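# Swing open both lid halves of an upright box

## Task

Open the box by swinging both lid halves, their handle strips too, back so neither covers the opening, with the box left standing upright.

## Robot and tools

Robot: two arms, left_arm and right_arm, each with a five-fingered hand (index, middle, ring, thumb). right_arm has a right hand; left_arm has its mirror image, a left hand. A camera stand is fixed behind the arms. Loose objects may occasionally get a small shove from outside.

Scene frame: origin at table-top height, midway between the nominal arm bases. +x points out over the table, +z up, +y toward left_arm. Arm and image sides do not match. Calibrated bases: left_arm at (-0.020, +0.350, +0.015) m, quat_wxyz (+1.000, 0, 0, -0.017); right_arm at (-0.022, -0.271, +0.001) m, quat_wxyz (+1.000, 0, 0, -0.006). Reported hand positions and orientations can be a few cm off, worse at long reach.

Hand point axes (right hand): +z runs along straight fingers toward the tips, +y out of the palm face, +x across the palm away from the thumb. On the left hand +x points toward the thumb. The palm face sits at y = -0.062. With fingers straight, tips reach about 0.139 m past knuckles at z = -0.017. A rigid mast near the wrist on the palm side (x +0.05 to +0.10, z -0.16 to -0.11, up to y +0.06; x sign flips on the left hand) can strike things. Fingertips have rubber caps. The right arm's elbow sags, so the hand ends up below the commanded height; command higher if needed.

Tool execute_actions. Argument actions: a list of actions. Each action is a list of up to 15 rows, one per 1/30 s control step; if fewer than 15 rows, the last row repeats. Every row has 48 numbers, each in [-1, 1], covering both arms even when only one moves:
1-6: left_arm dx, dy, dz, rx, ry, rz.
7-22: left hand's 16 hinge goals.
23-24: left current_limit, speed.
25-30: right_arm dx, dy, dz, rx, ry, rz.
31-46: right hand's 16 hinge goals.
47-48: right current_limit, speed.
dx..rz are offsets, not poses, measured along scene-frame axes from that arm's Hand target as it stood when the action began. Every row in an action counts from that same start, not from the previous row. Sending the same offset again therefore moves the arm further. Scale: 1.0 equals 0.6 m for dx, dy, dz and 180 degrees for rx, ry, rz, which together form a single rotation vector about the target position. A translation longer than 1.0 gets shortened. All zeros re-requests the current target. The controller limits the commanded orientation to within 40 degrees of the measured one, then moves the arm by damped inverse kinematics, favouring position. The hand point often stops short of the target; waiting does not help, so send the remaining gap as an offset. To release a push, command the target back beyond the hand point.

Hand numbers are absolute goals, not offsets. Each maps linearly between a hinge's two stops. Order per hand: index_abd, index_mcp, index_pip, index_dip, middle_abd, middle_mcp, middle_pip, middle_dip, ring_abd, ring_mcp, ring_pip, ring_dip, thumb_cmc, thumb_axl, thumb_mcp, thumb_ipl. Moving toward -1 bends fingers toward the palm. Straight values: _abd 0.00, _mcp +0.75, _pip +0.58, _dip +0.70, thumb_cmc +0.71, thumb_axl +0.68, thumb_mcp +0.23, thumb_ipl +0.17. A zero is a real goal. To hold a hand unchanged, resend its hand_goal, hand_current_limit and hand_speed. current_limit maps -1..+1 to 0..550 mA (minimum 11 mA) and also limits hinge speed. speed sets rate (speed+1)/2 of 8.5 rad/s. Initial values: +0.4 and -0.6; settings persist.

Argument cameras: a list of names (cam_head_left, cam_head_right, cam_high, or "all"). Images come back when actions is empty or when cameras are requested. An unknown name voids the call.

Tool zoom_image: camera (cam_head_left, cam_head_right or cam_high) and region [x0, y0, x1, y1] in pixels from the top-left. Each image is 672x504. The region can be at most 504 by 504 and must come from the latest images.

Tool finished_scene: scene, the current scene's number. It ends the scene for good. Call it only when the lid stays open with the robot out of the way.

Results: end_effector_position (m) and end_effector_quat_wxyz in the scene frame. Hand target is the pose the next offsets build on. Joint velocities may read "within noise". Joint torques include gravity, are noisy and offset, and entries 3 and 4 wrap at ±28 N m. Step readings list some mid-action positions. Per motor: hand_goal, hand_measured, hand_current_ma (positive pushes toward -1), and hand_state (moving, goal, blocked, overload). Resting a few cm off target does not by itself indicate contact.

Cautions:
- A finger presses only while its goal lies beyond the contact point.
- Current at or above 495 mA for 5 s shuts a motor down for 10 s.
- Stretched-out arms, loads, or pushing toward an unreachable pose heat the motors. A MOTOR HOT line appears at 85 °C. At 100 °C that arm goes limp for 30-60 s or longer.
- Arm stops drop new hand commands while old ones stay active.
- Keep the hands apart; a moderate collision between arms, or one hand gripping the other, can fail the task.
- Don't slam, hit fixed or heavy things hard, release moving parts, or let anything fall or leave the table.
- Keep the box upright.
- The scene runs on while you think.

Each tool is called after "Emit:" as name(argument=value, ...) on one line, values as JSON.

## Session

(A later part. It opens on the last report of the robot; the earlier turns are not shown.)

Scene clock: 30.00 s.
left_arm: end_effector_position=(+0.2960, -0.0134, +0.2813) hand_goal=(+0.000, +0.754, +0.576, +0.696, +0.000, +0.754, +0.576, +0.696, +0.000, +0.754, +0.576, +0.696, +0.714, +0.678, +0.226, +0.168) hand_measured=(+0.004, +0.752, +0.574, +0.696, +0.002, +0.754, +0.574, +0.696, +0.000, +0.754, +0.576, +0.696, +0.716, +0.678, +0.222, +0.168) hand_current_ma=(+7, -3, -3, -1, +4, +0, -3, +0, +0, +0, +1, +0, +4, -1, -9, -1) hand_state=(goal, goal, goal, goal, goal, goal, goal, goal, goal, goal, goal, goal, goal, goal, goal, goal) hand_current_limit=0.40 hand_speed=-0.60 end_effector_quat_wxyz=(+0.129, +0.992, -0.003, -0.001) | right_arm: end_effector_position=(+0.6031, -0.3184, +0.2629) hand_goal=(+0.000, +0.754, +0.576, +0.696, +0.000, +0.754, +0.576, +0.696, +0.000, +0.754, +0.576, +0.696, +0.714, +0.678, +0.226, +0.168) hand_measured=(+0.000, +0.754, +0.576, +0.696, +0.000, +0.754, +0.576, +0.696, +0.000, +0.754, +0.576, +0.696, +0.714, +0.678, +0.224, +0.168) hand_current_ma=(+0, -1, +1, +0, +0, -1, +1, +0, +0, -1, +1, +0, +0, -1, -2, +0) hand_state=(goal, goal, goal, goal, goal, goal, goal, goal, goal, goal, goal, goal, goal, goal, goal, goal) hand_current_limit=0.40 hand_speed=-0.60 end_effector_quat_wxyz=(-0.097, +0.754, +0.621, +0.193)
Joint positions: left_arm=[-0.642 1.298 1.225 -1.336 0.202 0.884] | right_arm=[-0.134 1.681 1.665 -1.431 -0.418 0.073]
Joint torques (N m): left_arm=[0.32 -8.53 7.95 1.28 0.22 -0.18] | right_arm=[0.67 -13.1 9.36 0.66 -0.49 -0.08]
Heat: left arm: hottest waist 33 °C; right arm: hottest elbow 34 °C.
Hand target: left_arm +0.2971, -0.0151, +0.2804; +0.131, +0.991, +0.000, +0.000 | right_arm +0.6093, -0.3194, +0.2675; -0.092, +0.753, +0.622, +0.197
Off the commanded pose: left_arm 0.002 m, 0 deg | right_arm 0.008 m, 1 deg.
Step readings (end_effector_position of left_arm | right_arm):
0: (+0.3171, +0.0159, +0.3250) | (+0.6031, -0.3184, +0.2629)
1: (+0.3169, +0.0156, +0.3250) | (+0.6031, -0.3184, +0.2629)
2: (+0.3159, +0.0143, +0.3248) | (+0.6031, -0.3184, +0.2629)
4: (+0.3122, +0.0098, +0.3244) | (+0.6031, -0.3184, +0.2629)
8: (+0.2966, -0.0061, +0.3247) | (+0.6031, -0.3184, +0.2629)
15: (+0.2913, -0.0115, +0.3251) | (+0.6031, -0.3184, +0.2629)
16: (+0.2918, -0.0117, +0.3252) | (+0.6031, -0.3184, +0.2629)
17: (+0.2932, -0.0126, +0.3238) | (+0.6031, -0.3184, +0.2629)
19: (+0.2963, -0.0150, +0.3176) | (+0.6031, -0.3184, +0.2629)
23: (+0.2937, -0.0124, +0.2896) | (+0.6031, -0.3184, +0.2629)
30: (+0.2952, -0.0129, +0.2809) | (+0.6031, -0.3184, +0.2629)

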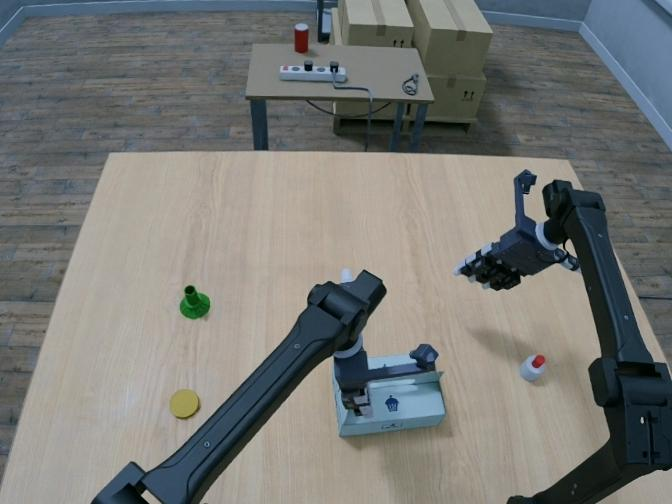

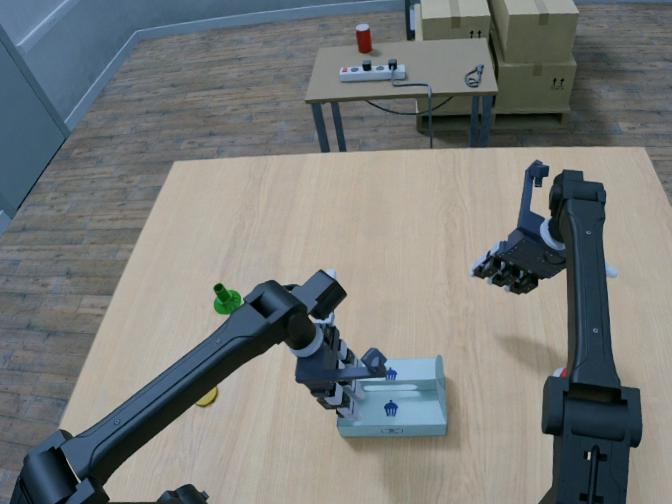

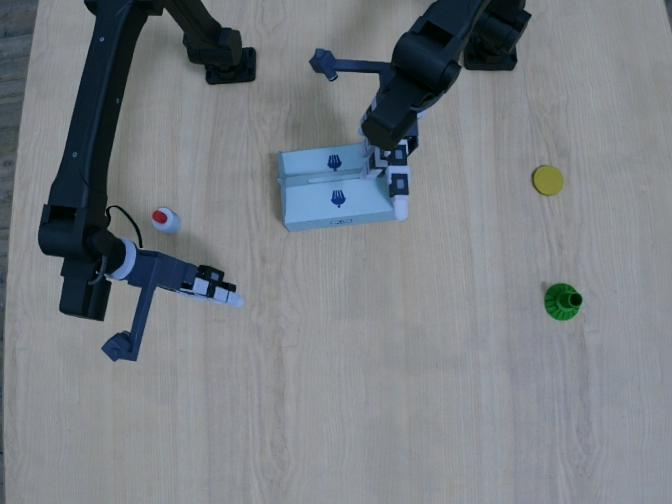

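Emit:
execute_actions(actions=[[[0.022,0,0.01,0,0,0,0,0.754,0.576,0.696,0,0.754,0.576,0.696,0,0.754,0.576,0.696,0.714,0.678,0.226,0.168,0.4,-0.6,0,0,0,0,0,0,0,0.754,0.576,0.696,0,0.754,0.576,0.696,0,0.754,0.576,0.696,0.714,0.678,0.226,0.168,0.4,-0.6]],[[0,0,-0.075,0,0,0,0,0.754,0.576,0.696,0,0.754,0.576,0.696,0,0.754,0.576,0.696,0.714,0.678,0.226,0.168,0.4,-0.6,0,0,0,0,0,0,0,0.754,0.576,0.696,0,0.754,0.576,0.696,0,0.754,0.576,0.696,0.714,0.678,0.226,0.168,0.4,-0.6]]], cameras=["all"])

Emit:
zoom_image(camera="cam_head_right", region=[260, 310, 420, 450])

Emit:
zoom_image(camera="cam_high", region=[330, 80, 450, 240])

Scene clock: 32.30 s.
left_arm: end_effector_position=(+0.3044, -0.0151, +0.2481) hand_goal=(+0.000, +0.754, +0.576, +0.696, +0.000, +0.754, +0.576, +0.696, +0.000, +0.754, +0.576, +0.696, +0.714, +0.678, +0.226, +0.168) hand_measured=(+0.004, +0.754, +0.574, +0.696, +0.002, +0.754, +0.574, +0.696, +0.000, +0.754, +0.576, +0.696, +0.716, +0.678, +0.222, +0.168) hand_current_ma=(+6, -1, -3, -1, +4, +0, -3, +0, +0, +0, +1, +0, +4, -1, -9, -1) hand_state=(goal, goal, goal, goal, goal, goal, goal, goal, goal, goal, goal, goal, goal, goal, goal, goal) hand_current_limit=0.40 hand_speed=-0.60 end_effector_quat_wxyz=(+0.132, +0.991, -0.001, +0.003) | right_arm: end_effector_position=(+0.6031, -0.3184, +0.2629) hand_goal=(+0.000, +0.754, +0.576, +0.696, +0.000, +0.754, +0.576, +0.696, +0.000, +0.754, +0.576, +0.696, +0.714, +0.678, +0.226, +0.168) hand_measured=(+0.000, +0.754, +0.576, +0.696, +0.000, +0.754, +0.576, +0.696, +0.000, +0.754, +0.576, +0.696, +0.714, +0.678, +0.224, +0.168) hand_current_ma=(+0, -1, +1, +0, +0, -1, +1, +0, +0, -1, +1, +0, +0, -1, -2, +0) hand_state=(goal, goal, goal, goal, goal, goal, goal, goal, goal, goal, goal, goal, goal, goal, goal, goal) hand_current_limit=0.40 hand_speed=-0.60 end_effector_quat_wxyz=(-0.097, +0.754, +0.621, +0.193)
Joint positions: left_arm=[-0.633 1.322 1.156 -1.234 0.204 0.888] | right_arm=[-0.134 1.681 1.665 -1.431 -0.418 0.073]
Joint torques (N m): left_arm=[1.14 -7.41 8.13 1.33 0.3 -0.01] | right_arm=[0.67 -13.1 9.36 0.65 -0.48 -0.08]
Heat: left arm: hottest waist 33 °C; right arm: hottest elbow 35 °C.
Hand target: left_arm +0.3103, -0.0151, +0.2413; +0.131, +0.991, +0.000, +0.000 | right_arm +0.6093, -0.3194, +0.2675; -0.092, +0.753, +0.622, +0.197
Off the commanded pose: left_arm 0.009 m, 0 deg | right_arm 0.008 m, 1 deg.
Step readings (end_effector_position of left_arm | right_arm):
0: (+0.2960, -0.0134, +0.2813) | (+0.6031, -0.3184, +0.2629)
1: (+0.2960, -0.0134, +0.2813) | (+0.6031, -0.3184, +0.2629)
2: (+0.2960, -0.0134, +0.2813) | (+0.6031, -0.3184, +0.2629)
4: (+0.2965, -0.0130, +0.2813) | (+0.6031, -0.3184, +0.2629)
8: (+0.2978, -0.0119, +0.2813) | (+0.6031, -0.3184, +0.2629)
15: (+0.2993, -0.0109, +0.2801) | (+0.6031, -0.3184, +0.2629)
16: (+0.2995, -0.0110, +0.2799) | (+0.6031, -0.3184, +0.2629)
17: (+0.3001, -0.0115, +0.2799) | (+0.6031, -0.3184, +0.2629)
19: (+0.3030, -0.0139, +0.2773) | (+0.6031, -0.3184, +0.2629)
23: (+0.3032, -0.0141, +0.2617) | (+0.6031, -0.3184, +0.2629)
30: (+0.3038, -0.0145, +0.2477) | (+0.6031, -0.3184, +0.2629)

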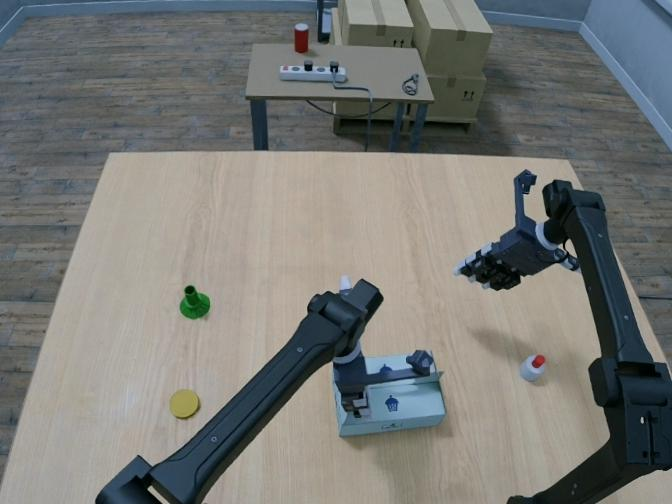

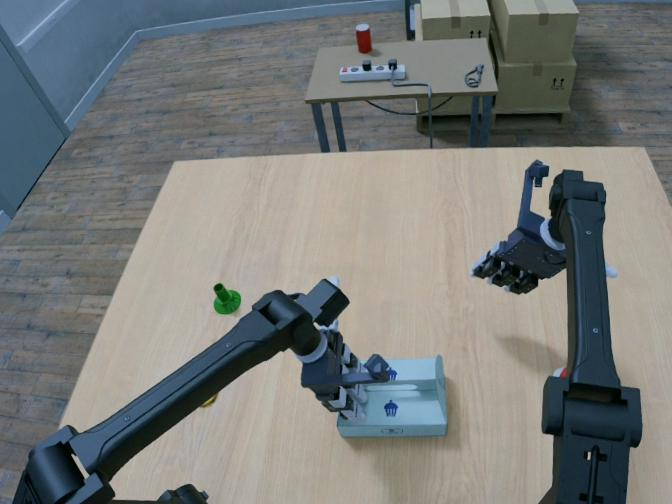

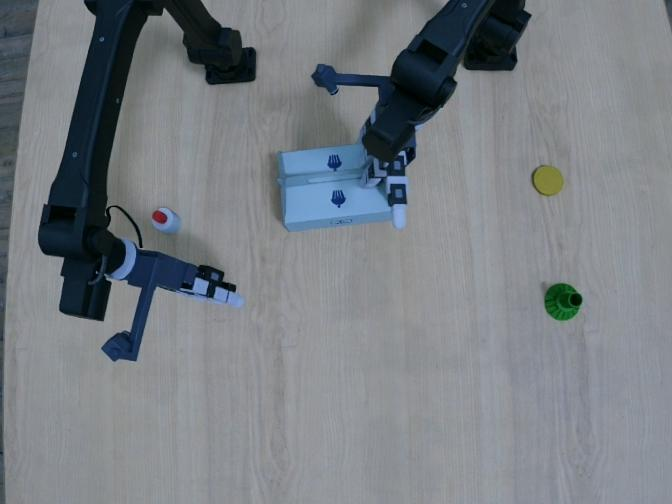

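Scaled by 3.150 from the camera's 672x504 image, which has a finer 960x720 frame.

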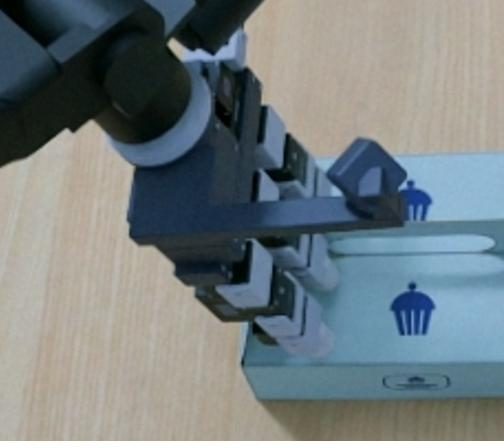

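Scaled by 3.150 from the camera's 672x504 image, which has a finer 960x720 frame.

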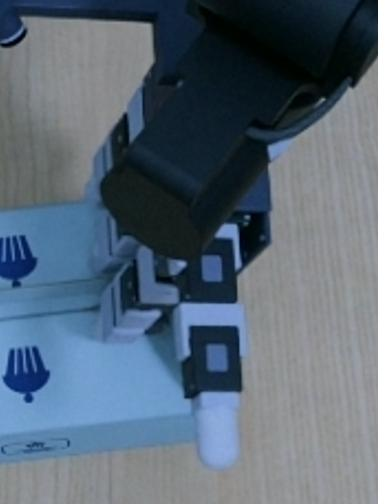

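Emit:
execute_actions(actions=[[[0,0,-0.05,0,0,0,0,0.754,0.576,0.696,0,0.754,0.576,0.696,0,0.754,0.576,0.696,0.714,0.678,0.226,0.168,0.4,-0.6,0,0,0,0,0,0,0,0.754,0.576,0.696,0,0.754,0.576,0.696,0,0.754,0.576,0.696,0.714,0.678,0.226,0.168,0.4,-0.6]]], cameras=["all"])

Emit:
zoom_image(camera="cam_head_right", region=[260, 310, 420, 450])

Emit:
zoom_image(camera="cam_high", region=[330, 80, 450, 240])

Scene clock: 33.47 s.
left_arm: end_effector_position=(+0.3067, -0.0167, +0.2324) hand_goal=(+0.000, +0.754, +0.576, +0.696, +0.000, +0.754, +0.576, +0.696, +0.000, +0.754, +0.576, +0.696, +0.714, +0.678, +0.226, +0.168) hand_measured=(-0.002, +0.758, +0.576, +0.696, -0.002, +0.762, +0.574, +0.696, +0.000, +0.754, +0.576, +0.696, +0.716, +0.678, +0.222, +0.168) hand_current_ma=(-4, +9, -2, -1, -3, +20, -3, +0, +0, +1, +1, +0, +5, -1, -10, -1) hand_state=(goal, goal, goal, goal, goal, goal, goal, goal, goal, goal, goal, goal, goal, goal, goal, goal) hand_current_limit=0.40 hand_speed=-0.60 end_effector_quat_wxyz=(+0.141, +0.990, -0.002, +0.012) | right_arm: end_effector_position=(+0.6031, -0.3184, +0.2629) hand_goal=(+0.000, +0.754, +0.576, +0.696, +0.000, +0.754, +0.576, +0.696, +0.000, +0.754, +0.576, +0.696, +0.714, +0.678, +0.226, +0.168) hand_measured=(+0.000, +0.754, +0.576, +0.696, +0.000, +0.754, +0.576, +0.696, +0.000, +0.754, +0.576, +0.696, +0.714, +0.678, +0.224, +0.168) hand_current_ma=(+0, -1, +1, +0, +0, -1, +1, +0, +0, -1, +1, +0, +0, -1, -2, +0) hand_state=(goal, goal, goal, goal, goal, goal, goal, goal, goal, goal, goal, goal, goal, goal, goal, goal) hand_current_limit=0.40 hand_speed=-0.60 end_effector_quat_wxyz=(-0.097, +0.754, +0.621, +0.193)
Joint positions: left_arm=[-0.632 1.325 1.109 -1.16 0.207 0.889] | right_arm=[-0.134 1.681 1.665 -1.431 -0.418 0.073]
Joint torques (N m): left_arm=[1.03 -6.07 6.75 1.65 0.21 -0.03] | right_arm=[0.73 -13.1 9.36 0.66 -0.48 -0.08]
Heat: left arm: hottest waist 33 °C; right arm: hottest elbow 35 °C.
Hand target: left_arm +0.3103, -0.0150, +0.2114; +0.131, +0.991, +0.000, +0.000 | right_arm +0.6093, -0.3194, +0.2675; -0.092, +0.753, +0.622, +0.197
Off the commanded pose: left_arm 0.021 m, 2 deg | right_arm 0.008 m, 1 deg.
Step readings (end_effector_position of left_arm | right_arm):
0: (+0.3044, -0.0151, +0.2481) | (+0.6031, -0.3184, +0.2629)
1: (+0.3044, -0.0151, +0.2480) | (+0.6031, -0.3184, +0.2629)
2: (+0.3049, -0.0155, +0.2467) | (+0.6031, -0.3184, +0.2629)
4: (+0.3061, -0.0164, +0.2427) | (+0.6031, -0.3184, +0.2629)
8: (+0.3047, -0.0154, +0.2312) | (+0.6031, -0.3184, +0.2629)
15: (+0.3066, -0.0166, +0.2323) | (+0.6031, -0.3184, +0.2629)

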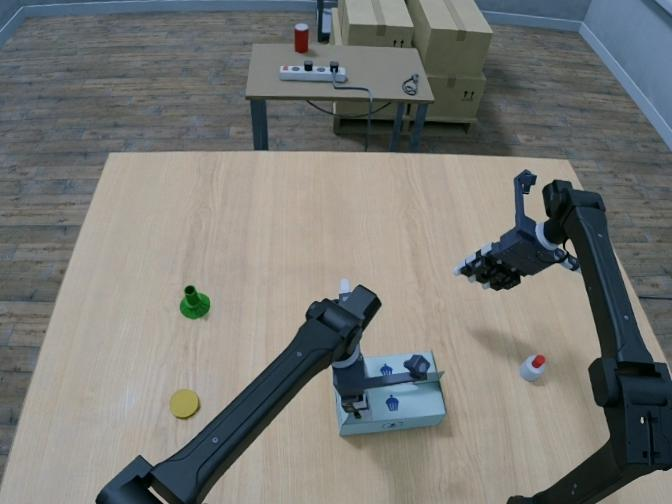

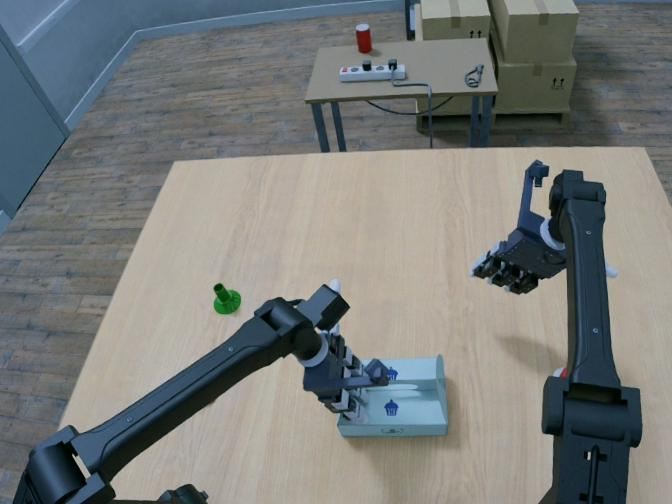

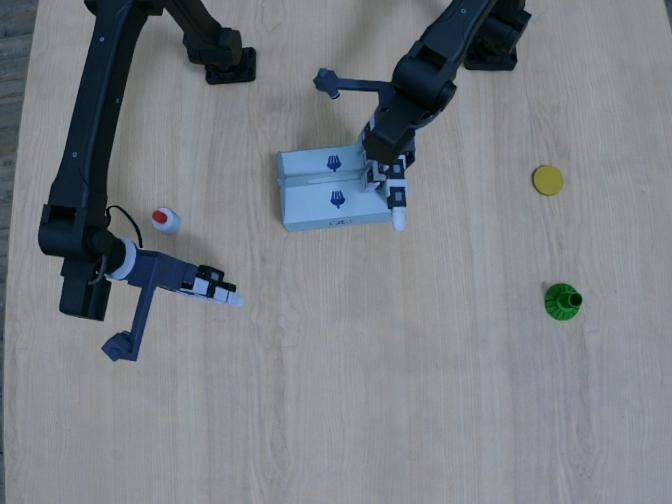

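Scaled by 3.150 from the camera's 672x504 image, which has a finer 960x720 frame.

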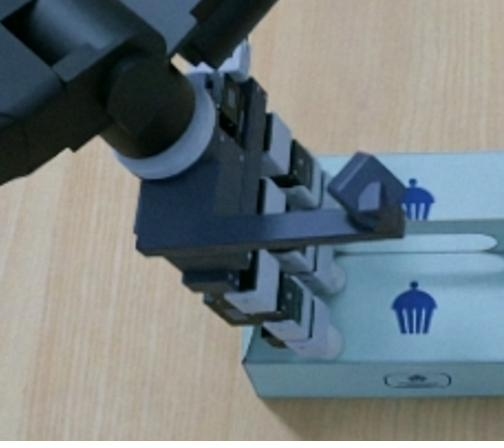

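Scaled by 3.150 from the camera's 672x504 image, which has a finer 960x720 frame.

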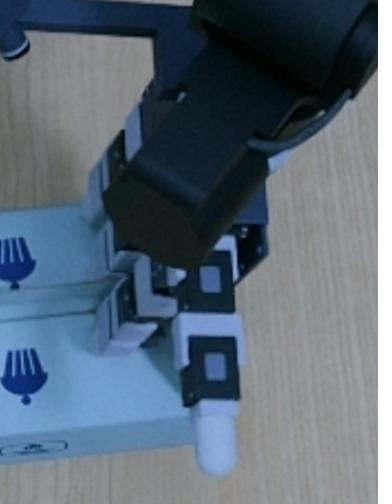

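Emit:
execute_actions(actions=[[[0,0,0.036,0,0,0,0,0.754,0.576,0.696,0,0.754,0.576,0.696,0,0.754,0.576,0.696,0.714,0.678,0.226,0.168,0.4,-0.6,0,0,0,0,0,0,0,0.754,0.576,0.696,0,0.754,0.576,0.696,0,0.754,0.576,0.696,0.714,0.678,0.226,0.168,0.4,-0.6]],[[0,0.05,0,0,0,0,0,0.754,0.576,0.696,0,0.754,0.576,0.696,0,0.754,0.576,0.696,0.714,0.678,0.226,0.168,0.4,-0.6,0,0,0,0,0,0,0,0.754,0.576,0.696,0,0.754,0.576,0.696,0,0.754,0.576,0.696,0.714,0.678,0.226,0.168,0.4,-0.6]]], cameras=["all"])

Emit:
zoom_image(camera="cam_head_right", region=[260, 310, 420, 450])

Emit:
zoom_image(camera="cam_high", region=[330, 80, 450, 240])

Scene clock: 35.50 s.
left_arm: end_effector_position=(+0.3127, +0.0091, +0.2330) hand_goal=(+0.000, +0.754, +0.576, +0.696, +0.000, +0.754, +0.576, +0.696, +0.000, +0.754, +0.576, +0.696, +0.714, +0.678, +0.226, +0.168) hand_measured=(+0.002, +0.752, +0.574, +0.694, +0.000, +0.750, +0.574, +0.696, +0.000, +0.754, +0.576, +0.696, +0.716, +0.678, +0.222, +0.168) hand_current_ma=(+5, -3, -6, -3, +1, -11, -4, +0, +0, +1, +1, +0, +5, -1, -10, -1) hand_state=(goal, goal, goal, goal, goal, goal, goal, goal, goal, goal, goal, goal, goal, goal, goal, goal) hand_current_limit=0.40 hand_speed=-0.60 end_effector_quat_wxyz=(+0.133, +0.991, +0.000, +0.002) | right_arm: end_effector_position=(+0.6031, -0.3184, +0.2629) hand_goal=(+0.000, +0.754, +0.576, +0.696, +0.000, +0.754, +0.576, +0.696, +0.000, +0.754, +0.576, +0.696, +0.714, +0.678, +0.226, +0.168) hand_measured=(+0.000, +0.754, +0.576, +0.696, +0.000, +0.754, +0.576, +0.696, +0.000, +0.754, +0.576, +0.696, +0.714, +0.678, +0.224, +0.168) hand_current_ma=(+0, -1, +1, +0, +0, -1, +1, +0, +0, -1, +1, +0, +0, -1, -2, +0) hand_state=(goal, goal, goal, goal, goal, goal, goal, goal, goal, goal, goal, goal, goal, goal, goal, goal) hand_current_limit=0.40 hand_speed=-0.60 end_effector_quat_wxyz=(-0.097, +0.754, +0.621, +0.193)
Joint positions: left_arm=[-0.568 1.312 1.106 -1.208 0.218 0.951] | right_arm=[-0.134 1.681 1.665 -1.431 -0.418 0.073]
Joint torques (N m): left_arm=[1.2 -9.64 7.41 0.5 0.17 0.03] | right_arm=[0.67 -13.1 9.36 0.66 -0.49 -0.08]
Heat: left arm: hottest waist 33 °C; right arm: hottest elbow 35 °C.
Hand target: left_arm +0.3102, +0.0149, +0.2330; +0.131, +0.991, +0.000, +0.000 | right_arm +0.6093, -0.3194, +0.2675; -0.092, +0.753, +0.622, +0.197
Off the commanded pose: left_arm 0.006 m, 0 deg | right_arm 0.008 m, 1 deg.
Step readings (end_effector_position of left_arm | right_arm):
0: (+0.3067, -0.0168, +0.2324) | (+0.6031, -0.3184, +0.2629)
1: (+0.3067, -0.0168, +0.2324) | (+0.6031, -0.3184, +0.2629)
2: (+0.3066, -0.0167, +0.2323) | (+0.6031, -0.3184, +0.2629)
4: (+0.3058, -0.0161, +0.2318) | (+0.6031, -0.3184, +0.2629)
8: (+0.3044, -0.0148, +0.2315) | (+0.6031, -0.3184, +0.2629)
15: (+0.3036, -0.0142, +0.2313) | (+0.6031, -0.3184, +0.2629)
16: (+0.3036, -0.0140, +0.2312) | (+0.6031, -0.3184, +0.2629)
17: (+0.3045, -0.0125, +0.2312) | (+0.6031, -0.3184, +0.2629)
19: (+0.3056, -0.0094, +0.2318) | (+0.6031, -0.3184, +0.2629)
23: (+0.3122, +0.0036, +0.2327) | (+0.6031, -0.3184, +0.2629)
30: (+0.3131, +0.0092, +0.2329) | (+0.6031, -0.3184, +0.2629)

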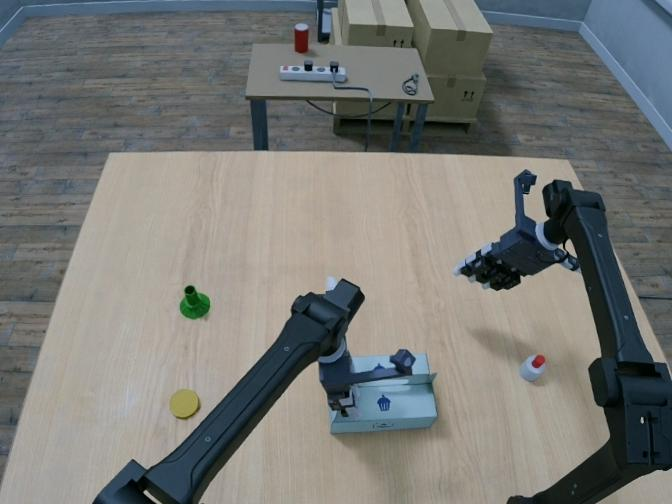

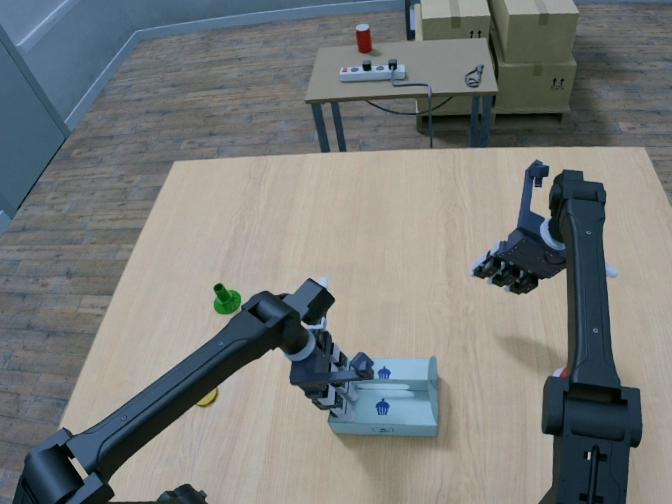

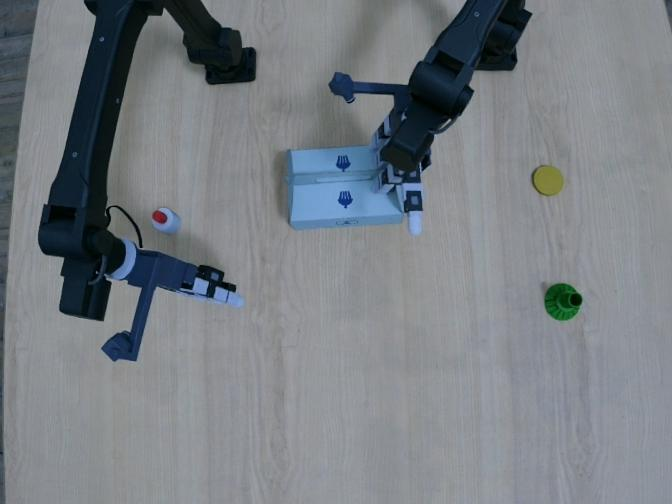

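Scaled by 3.150 from the camera's 672x504 image, which has a finer 960x720 frame.

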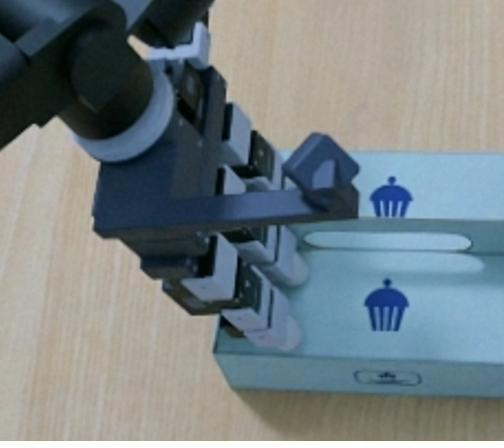

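Scaled by 3.150 from the camera's 672x504 image, which has a finer 960x720 frame.

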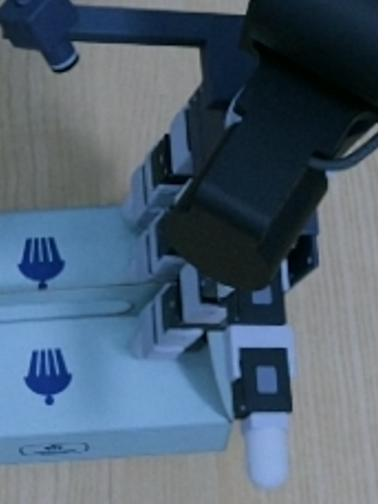

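Emit:
execute_actions(actions=[[[0,-0.015,0,0,0,0,0,0.754,0.576,0.696,0,0.754,0.576,0.696,0,0.754,0.576,0.696,0.714,0.678,0.226,0.168,0.4,-0.6,-0.13,0.08,0.2,-0.0053,-0.051,0.127,0,0.754,0.576,0.696,0,0.754,0.576,0.696,0,0.754,0.576,0.696,0.714,0.678,0.226,0.168,0.4,-0.6]],[[0,0,0,0,0,0,0,0.754,0.576,0.696,0,0.754,0.576,0.696,0,0.754,0.576,0.696,0.714,0.678,0.226,0.168,0.4,-0.6,-0.13,0.09,0.03,-0.0053,-0.051,0.127,0,0.754,0.576,0.696,0,0.754,0.576,0.696,0,0.754,0.576,0.696,0.714,0.678,0.226,0.168,0.4,-0.6]],[[0,0,0,0,0,0,0,0.754,0.576,0.696,0,0.754,0.576,0.696,0,0.754,0.576,0.696,0.714,0.678,0.226,0.168,0.4,-0.6,-0.13,0.05,0,-0.0053,-0.051,0.127,0,0.754,0.576,0.696,0,0.754,0.576,0.696,0,0.754,0.576,0.696,0.714,0.678,0.226,0.168,0.4,-0.6]]], cameras=["all"])

Scene clock: 40.47 s.
left_arm: end_effector_position=(+0.3126, +0.0089, +0.2329) hand_goal=(+0.000, +0.754, +0.576, +0.696, +0.000, +0.754, +0.576, +0.696, +0.000, +0.754, +0.576, +0.696, +0.714, +0.678, +0.226, +0.168) hand_measured=(+0.002, +0.752, +0.574, +0.694, +0.000, +0.750, +0.574, +0.696, +0.000, +0.754, +0.576, +0.696, +0.716, +0.678, +0.222, +0.168) hand_current_ma=(+5, -3, -5, -3, +1, -11, -4, +0, +0, +1, +1, +0, +5, -1, -10, -1) hand_state=(goal, goal, goal, goal, goal, goal, goal, goal, goal, goal, goal, goal, goal, goal, goal, goal) hand_current_limit=0.40 hand_speed=-0.60 end_effector_quat_wxyz=(+0.133, +0.991, +0.001, +0.002) | right_arm: end_effector_position=(+0.3769, -0.1821, +0.4094) hand_goal=(+0.000, +0.754, +0.576, +0.696, +0.000, +0.754, +0.576, +0.696, +0.000, +0.754, +0.576, +0.696, +0.714, +0.678, +0.226, +0.168) hand_measured=(+0.000, +0.756, +0.576, +0.696, +0.000, +0.756, +0.576, +0.696, +0.000, +0.756, +0.576, +0.696, +0.716, +0.678, +0.224, +0.168) hand_current_ma=(+0, +2, +0, +0, +0, +2, +0, +0, +0, +2, +0, +0, +2, -1, -4, +0) hand_state=(goal, goal, goal, goal, goal, goal, goal, goal, goal, goal, goal, goal, goal, goal, goal, goal) hand_current_limit=0.40 hand_speed=-0.60 end_effector_quat_wxyz=(+0.027, +0.224, +0.935, +0.273)
Joint positions: left_arm=[-0.569 1.312 1.106 -1.208 0.217 0.95] | right_arm=[-0.15 1.171 1.383 -1.675 -0.547 -1.232]
Joint torques (N m): left_arm=[-0.44 -8.47 8.27 0.7 0.06 -0.2] | right_arm=[-0.62 -5.66 7.04 0.35 -0.85 -0.22]
Heat: left arm: hottest waist 33 °C; right arm: hottest elbow 36 °C.
Hand target: left_arm +0.3103, +0.0060, +0.2330; +0.131, +0.991, +0.000, +0.000 | right_arm +0.3753, -0.1874, +0.4054; -0.027, +0.213, +0.942, +0.260
Off the commanded pose: left_arm 0.004 m, 0 deg | right_arm 0.007 m, 7 deg.
joint sent to its limit (right arm) — joint 4 (wrist pitch), lower limit. The joint targets are off in orientation, not in position.
Step readings (end_effector_position of left_arm | right_arm):
0: (+0.3127, +0.0091, +0.2330) | (+0.6031, -0.3184, +0.2629)
1: (+0.3127, +0.0091, +0.2330) | (+0.6030, -0.3180, +0.2631)
2: (+0.3127, +0.0091, +0.2330) | (+0.6009, -0.3154, +0.2660)
4: (+0.3127, +0.0091, +0.2330) | (+0.5893, -0.3063, +0.2764)
8: (+0.3126, +0.0090, +0.2330) | (+0.5556, -0.2875, +0.3286)
15: (+0.3126, +0.0089, +0.2329) | (+0.5181, -0.2675, +0.3987)
16: (+0.3126, +0.0089, +0.2329) | (+0.5178, -0.2658, +0.4003)
17: (+0.3126, +0.0089, +0.2329) | (+0.5168, -0.2627, +0.3998)
19: (+0.3126, +0.0089, +0.2329) | (+0.5081, -0.2533, +0.3937)
23: (+0.3126, +0.0089, +0.2329) | (+0.4795, -0.2363, +0.3861)
30: (+0.3126, +0.0089, +0.2329) | (+0.4578, -0.2209, +0.4124)
31: (+0.3126, +0.0089, +0.2329) | (+0.4561, -0.2193, +0.4135)
32: (+0.3126, +0.0089, +0.2329) | (+0.4520, -0.2162, +0.4132)
34: (+0.3126, +0.0089, +0.2329) | (+0.4358, -0.2077, +0.4057)
38: (+0.3126, +0.0089, +0.2329) | (+0.4027, -0.1934, +0.3972)
45: (+0.3126, +0.0089, +0.2329) | (+0.3814, -0.1847, +0.4107)

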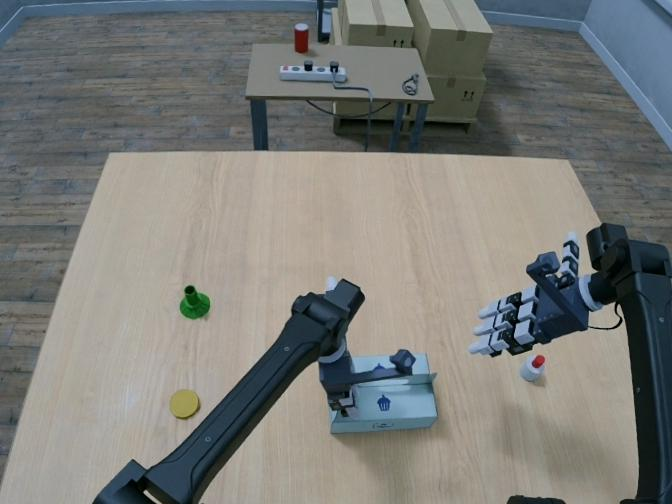

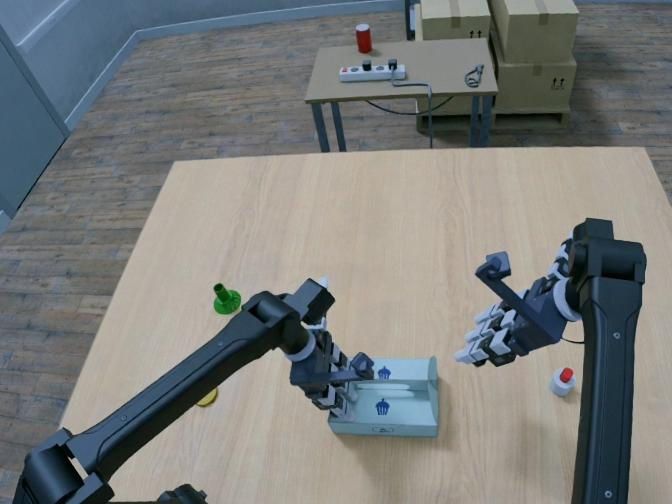

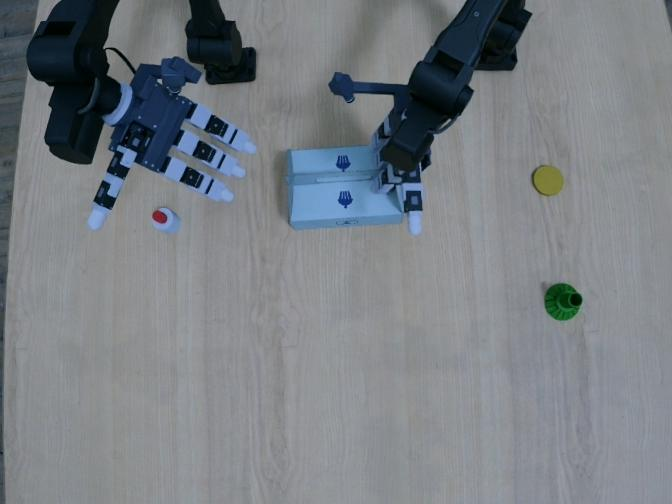

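Emit:
execute_actions(actions=[[[0,-0.01,0,0,0,0,0,0.754,0.576,0.696,0,0.754,0.576,0.696,0,0.754,0.576,0.696,0.714,0.678,0.226,0.168,0.4,-0.6,-0.06,0.05,-0.08,-0.0046,-0.0515,0.126,0,0.754,0.576,0.696,0,0.754,0.576,0.696,0,0.754,0.576,0.696,0.714,0.678,0.226,0.168,0.4,-0.6]],[[0,0,0,0,0,0,0,0.754,0.576,0.696,0,0.754,0.576,0.696,0,0.754,0.576,0.696,0.714,0.678,0.226,0.168,0.4,-0.6,-0.049,0.104,-0.046,0,0,0,0,0.754,0.576,0.696,0,0.754,0.576,0.696,0,0.754,0.576,0.696,0.714,0.678,0.226,0.168,0.4,-0.6]]], cameras=["all"])

Emit:
zoom_image(camera="cam_head_left", region=[320, 300, 520, 450])

Emit:
zoom_image(camera="cam_high", region=[230, 80, 430, 240])

Scene clock: 42.83 s.
left_arm: end_effector_position=(+0.3109, +0.0067, +0.2323) hand_goal=(+0.000, +0.754, +0.576, +0.696, +0.000, +0.754, +0.576, +0.696, +0.000, +0.754, +0.576, +0.696, +0.714, +0.678, +0.226, +0.168) hand_measured=(+0.008, +0.756, +0.576, +0.694, +0.000, +0.752, +0.574, +0.696, +0.000, +0.754, +0.576, +0.696, +0.716, +0.678, +0.222, +0.168) hand_current_ma=(+18, +5, +0, -2, +1, -3, -4, +0, +0, +1, +1, +0, +5, -1, -10, -1) hand_state=(goal, goal, goal, goal, goal, goal, goal, goal, goal, goal, goal, goal, goal, goal, goal, goal) hand_current_limit=0.40 hand_speed=-0.60 end_effector_quat_wxyz=(+0.131, +0.991, +0.002, +0.002) | right_arm: end_effector_position=(+0.3125, -0.0992, +0.3314) hand_goal=(+0.000, +0.754, +0.576, +0.696, +0.000, +0.754, +0.576, +0.696, +0.000, +0.754, +0.576, +0.696, +0.714, +0.678, +0.226, +0.168) hand_measured=(+0.000, +0.756, +0.576, +0.696, +0.000, +0.758, +0.576, +0.696, +0.000, +0.756, +0.576, +0.696, +0.718, +0.678, +0.224, +0.168) hand_current_ma=(+0, +3, +0, +0, +0, +4, +0, +0, +0, +3, +0, +0, +4, -1, -4, +0) hand_state=(goal, goal, goal, goal, goal, goal, goal, goal, goal, goal, goal, goal, goal, goal, goal, goal) hand_current_limit=0.40 hand_speed=-0.60 end_effector_quat_wxyz=(-0.003, +0.004, +0.965, +0.261)
Joint positions: left_arm=[-0.579 1.312 1.106 -1.208 0.211 0.937] | right_arm=[0.049 1.149 1.168 -1.572 -0.527 -1.521]
Joint torques (N m): left_arm=[-0.67 -7.82 8.9 0.85 0.23 -0.19] | right_arm=[1.85 -6.07 7.02 0.9 -0.61 0.05]
Heat: left arm: hottest waist 33 °C; right arm: hottest elbow 36 °C.
Hand target: left_arm +0.3103, +0.0000, +0.2329; +0.131, +0.991, +0.000, +0.000 | right_arm +0.3099, -0.0951, +0.3297; +0.000, +0.002, +0.966, +0.259
Off the commanded pose: left_arm 0.007 m, 0 deg | right_arm 0.005 m, 0 deg.
Step readings (end_effector_position of left_arm | right_arm):
0: (+0.3126, +0.0089, +0.2329) | (+0.3768, -0.1821, +0.4094)
1: (+0.3126, +0.0089, +0.2329) | (+0.3764, -0.1818, +0.4091)
2: (+0.3125, +0.0088, +0.2328) | (+0.3739, -0.1802, +0.4071)
4: (+0.3119, +0.0080, +0.2327) | (+0.3661, -0.1760, +0.3989)
8: (+0.3107, +0.0067, +0.2323) | (+0.3512, -0.1698, +0.3741)
15: (+0.3109, +0.0067, +0.2323) | (+0.3450, -0.1657, +0.3630)
16: (+0.3109, +0.0067, +0.2323) | (+0.3441, -0.1648, +0.3627)
17: (+0.3109, +0.0067, +0.2323) | (+0.3425, -0.1619, +0.3603)
19: (+0.3109, +0.0067, +0.2323) | (+0.3353, -0.1489, +0.3517)
23: (+0.3109, +0.0067, +0.2323) | (+0.3100, -0.1111, +0.3324)
30: (+0.3109, +0.0067, +0.2323) | (+0.3092, -0.0987, +0.3311)

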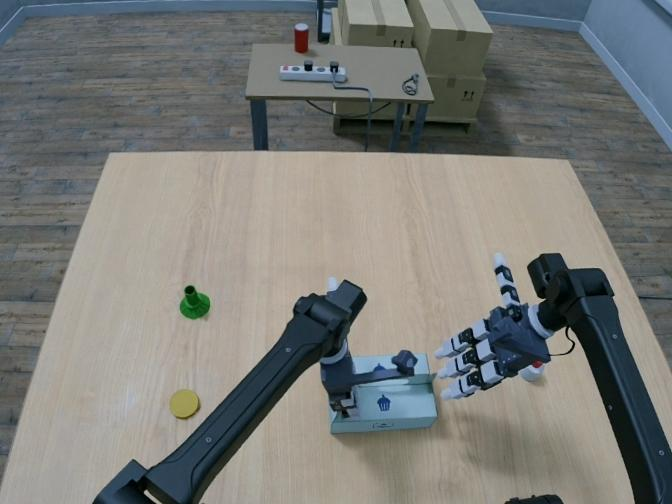

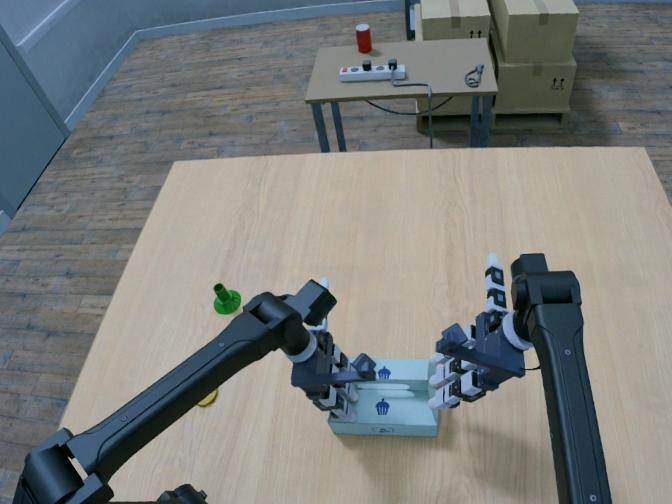

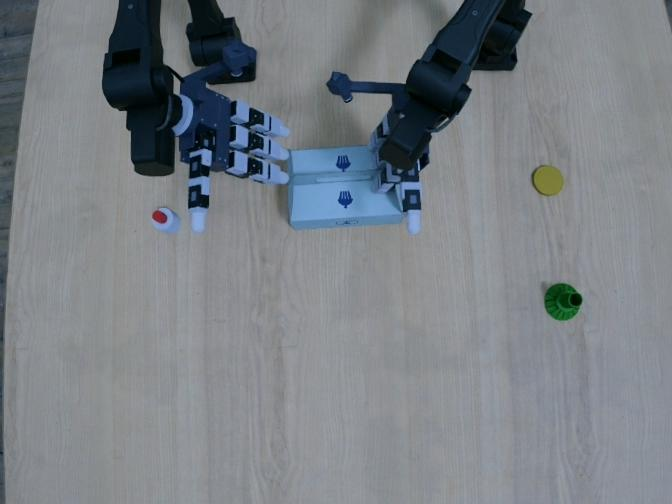

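Scaled by 2.520 from the camera's 672x504 image, which has a finer 960x720 frame.

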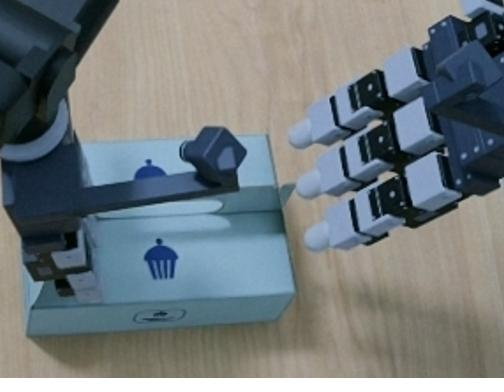

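Scaled by 2.520 from the camera's 672x504 image, which has a finer 960x720 frame.

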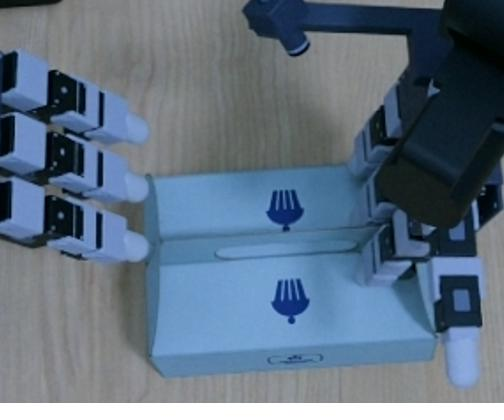

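Emit:
execute_actions(actions=[[[0.015,0,0.0,0,0,0,0,0.754,0.576,0.696,0,0.754,0.576,0.696,0,0.754,0.576,0.696,0.714,0.678,0.226,0.168,0.4,-0.6,-0.01,0.06,0,0,0,0,0,0.754,0.576,0.696,0,0.754,0.576,0.696,0,0.754,0.576,0.696,0.714,0.678,0.226,0.168,0.4,-0.6]],[[0,0,0,0,0,0,0,0.754,0.576,0.696,0,0.754,0.576,0.696,0,0.754,0.576,0.696,0.714,0.678,0.226,0.168,0.4,-0.6,0,0,-0.1,0,0,0,0,0.754,0.576,0.696,0,0.754,0.576,0.696,0,0.754,0.576,0.696,0.714,0.678,0.226,0.168,0.4,-0.6]]], cameras=["all"])

Emit:
zoom_image(camera="cam_head_left", region=[320, 300, 520, 450])

Emit:
zoom_image(camera="cam_high", region=[230, 80, 430, 240])

Scene clock: 45.63 s.
left_arm: end_effector_position=(+0.3109, +0.0066, +0.2321) hand_goal=(+0.000, +0.754, +0.576, +0.696, +0.000, +0.754, +0.576, +0.696, +0.000, +0.754, +0.576, +0.696, +0.714, +0.678, +0.226, +0.168) hand_measured=(+0.004, +0.756, +0.576, +0.694, +0.000, +0.752, +0.574, +0.696, +0.000, +0.754, +0.576, +0.696, +0.716, +0.678, +0.222, +0.168) hand_current_ma=(+8, +4, +0, -2, +1, -3, -4, +0, +0, +1, +1, +0, +5, -1, -10, -1) hand_state=(goal, goal, goal, goal, goal, goal, goal, goal, goal, goal, goal, goal, goal, goal, goal, goal) hand_current_limit=0.40 hand_speed=-0.60 end_effector_quat_wxyz=(+0.131, +0.991, +0.002, +0.002) | right_arm: end_effector_position=(+0.3034, -0.0632, +0.2759) hand_goal=(+0.000, +0.754, +0.576, +0.696, +0.000, +0.754, +0.576, +0.696, +0.000, +0.754, +0.576, +0.696, +0.714, +0.678, +0.226, +0.168) hand_measured=(+0.004, +0.756, +0.574, +0.694, +0.000, +0.758, +0.576, +0.696, +0.000, +0.758, +0.576, +0.696, +0.718, +0.678, +0.224, +0.168) hand_current_ma=(+3, +1, -1, -1, +0, +4, +0, +0, +0, +4, +0, +0, +5, -1, -4, +0) hand_state=(goal, goal, goal, goal, goal, goal, goal, goal, goal, goal, goal, goal, goal, goal, goal, goal) hand_current_limit=0.40 hand_speed=-0.60 end_effector_quat_wxyz=(+0.005, +0.001, +0.966, +0.260)
Joint positions: left_arm=[-0.579 1.312 1.106 -1.208 0.211 0.937] | right_arm=[0.169 1.12 1 -1.349 -0.516 -1.384]
Joint torques (N m): left_arm=[0.44 -6.18 10.29 0.73 0.31 -0.04] | right_arm=[1.73 -4.42 7.28 1.17 -0.69 0.07]
Heat: left arm: hottest waist 33 °C; right arm: hottest elbow 36 °C.
Hand target: left_arm +0.3193, +0.0000, +0.2329; +0.131, +0.991, +0.000, +0.000 | right_arm +0.3039, -0.0591, +0.2698; +0.000, +0.002, +0.966, +0.259
Off the commanded pose: left_arm 0.011 m, 0 deg | right_arm 0.007 m, 1 deg.
Step readings (end_effector_position of left_arm | right_arm):
0: (+0.3109, +0.0067, +0.2323) | (+0.3126, -0.0992, +0.3313)
1: (+0.3109, +0.0067, +0.2323) | (+0.3126, -0.0988, +0.3315)
2: (+0.3109, +0.0067, +0.2323) | (+0.3128, -0.0975, +0.3310)
4: (+0.3109, +0.0067, +0.2323) | (+0.3118, -0.0896, +0.3306)
8: (+0.3109, +0.0067, +0.2323) | (+0.3032, -0.0679, +0.3312)
15: (+0.3109, +0.0067, +0.2323) | (+0.3045, -0.0619, +0.3323)
16: (+0.3109, +0.0067, +0.2323) | (+0.3050, -0.0620, +0.3313)
17: (+0.3109, +0.0067, +0.2323) | (+0.3058, -0.0619, +0.3286)
19: (+0.3109, +0.0067, +0.2323) | (+0.3057, -0.0620, +0.3159)
23: (+0.3109, +0.0066, +0.2323) | (+0.2995, -0.0635, +0.2823)
30: (+0.3109, +0.0066, +0.2321) | (+0.3024, -0.0633, +0.2757)

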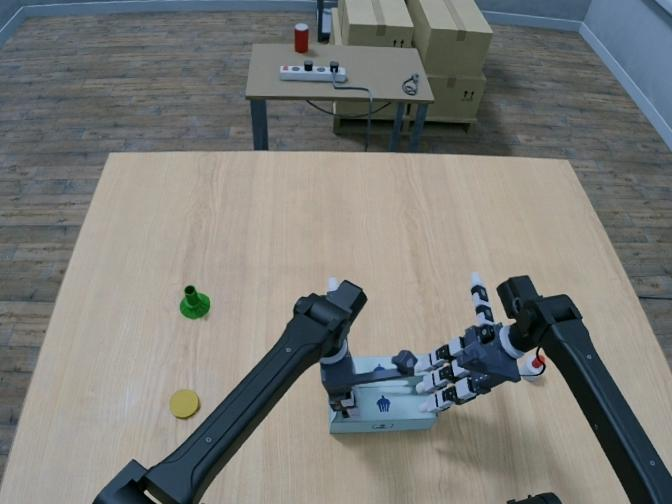

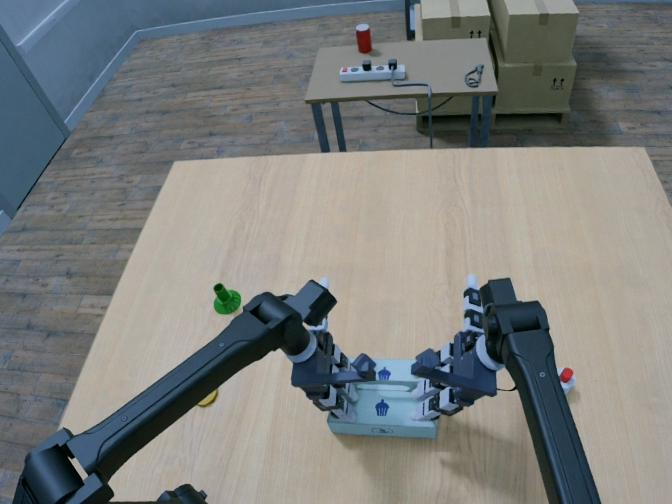

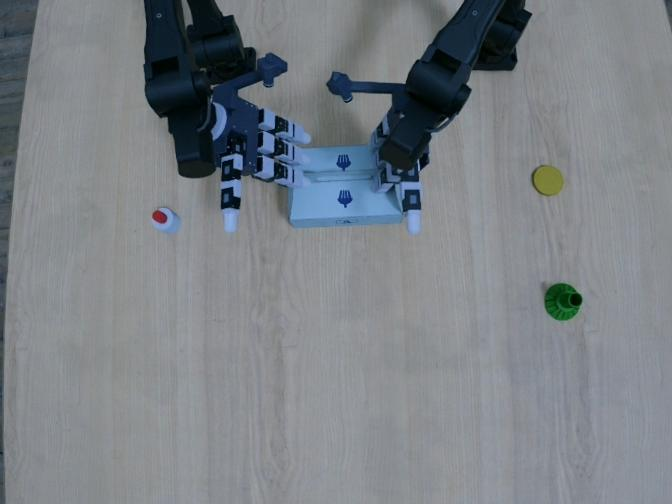

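Scaled by 2.520 from the camera's 672x504 image, which has a finer 960x720 frame.

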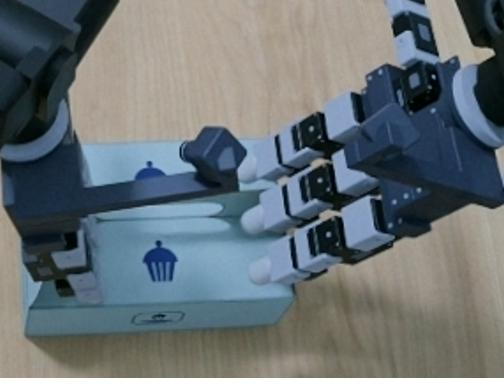

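Scaled by 2.520 from the camera's 672x504 image, which has a finer 960x720 frame.

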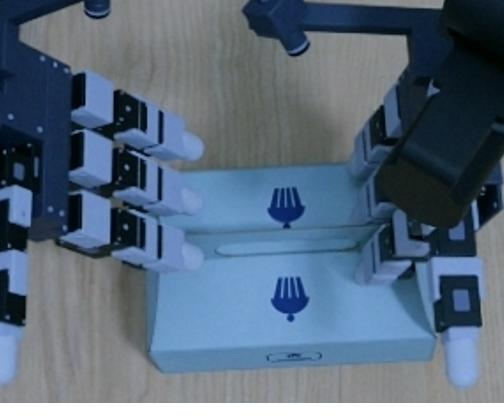

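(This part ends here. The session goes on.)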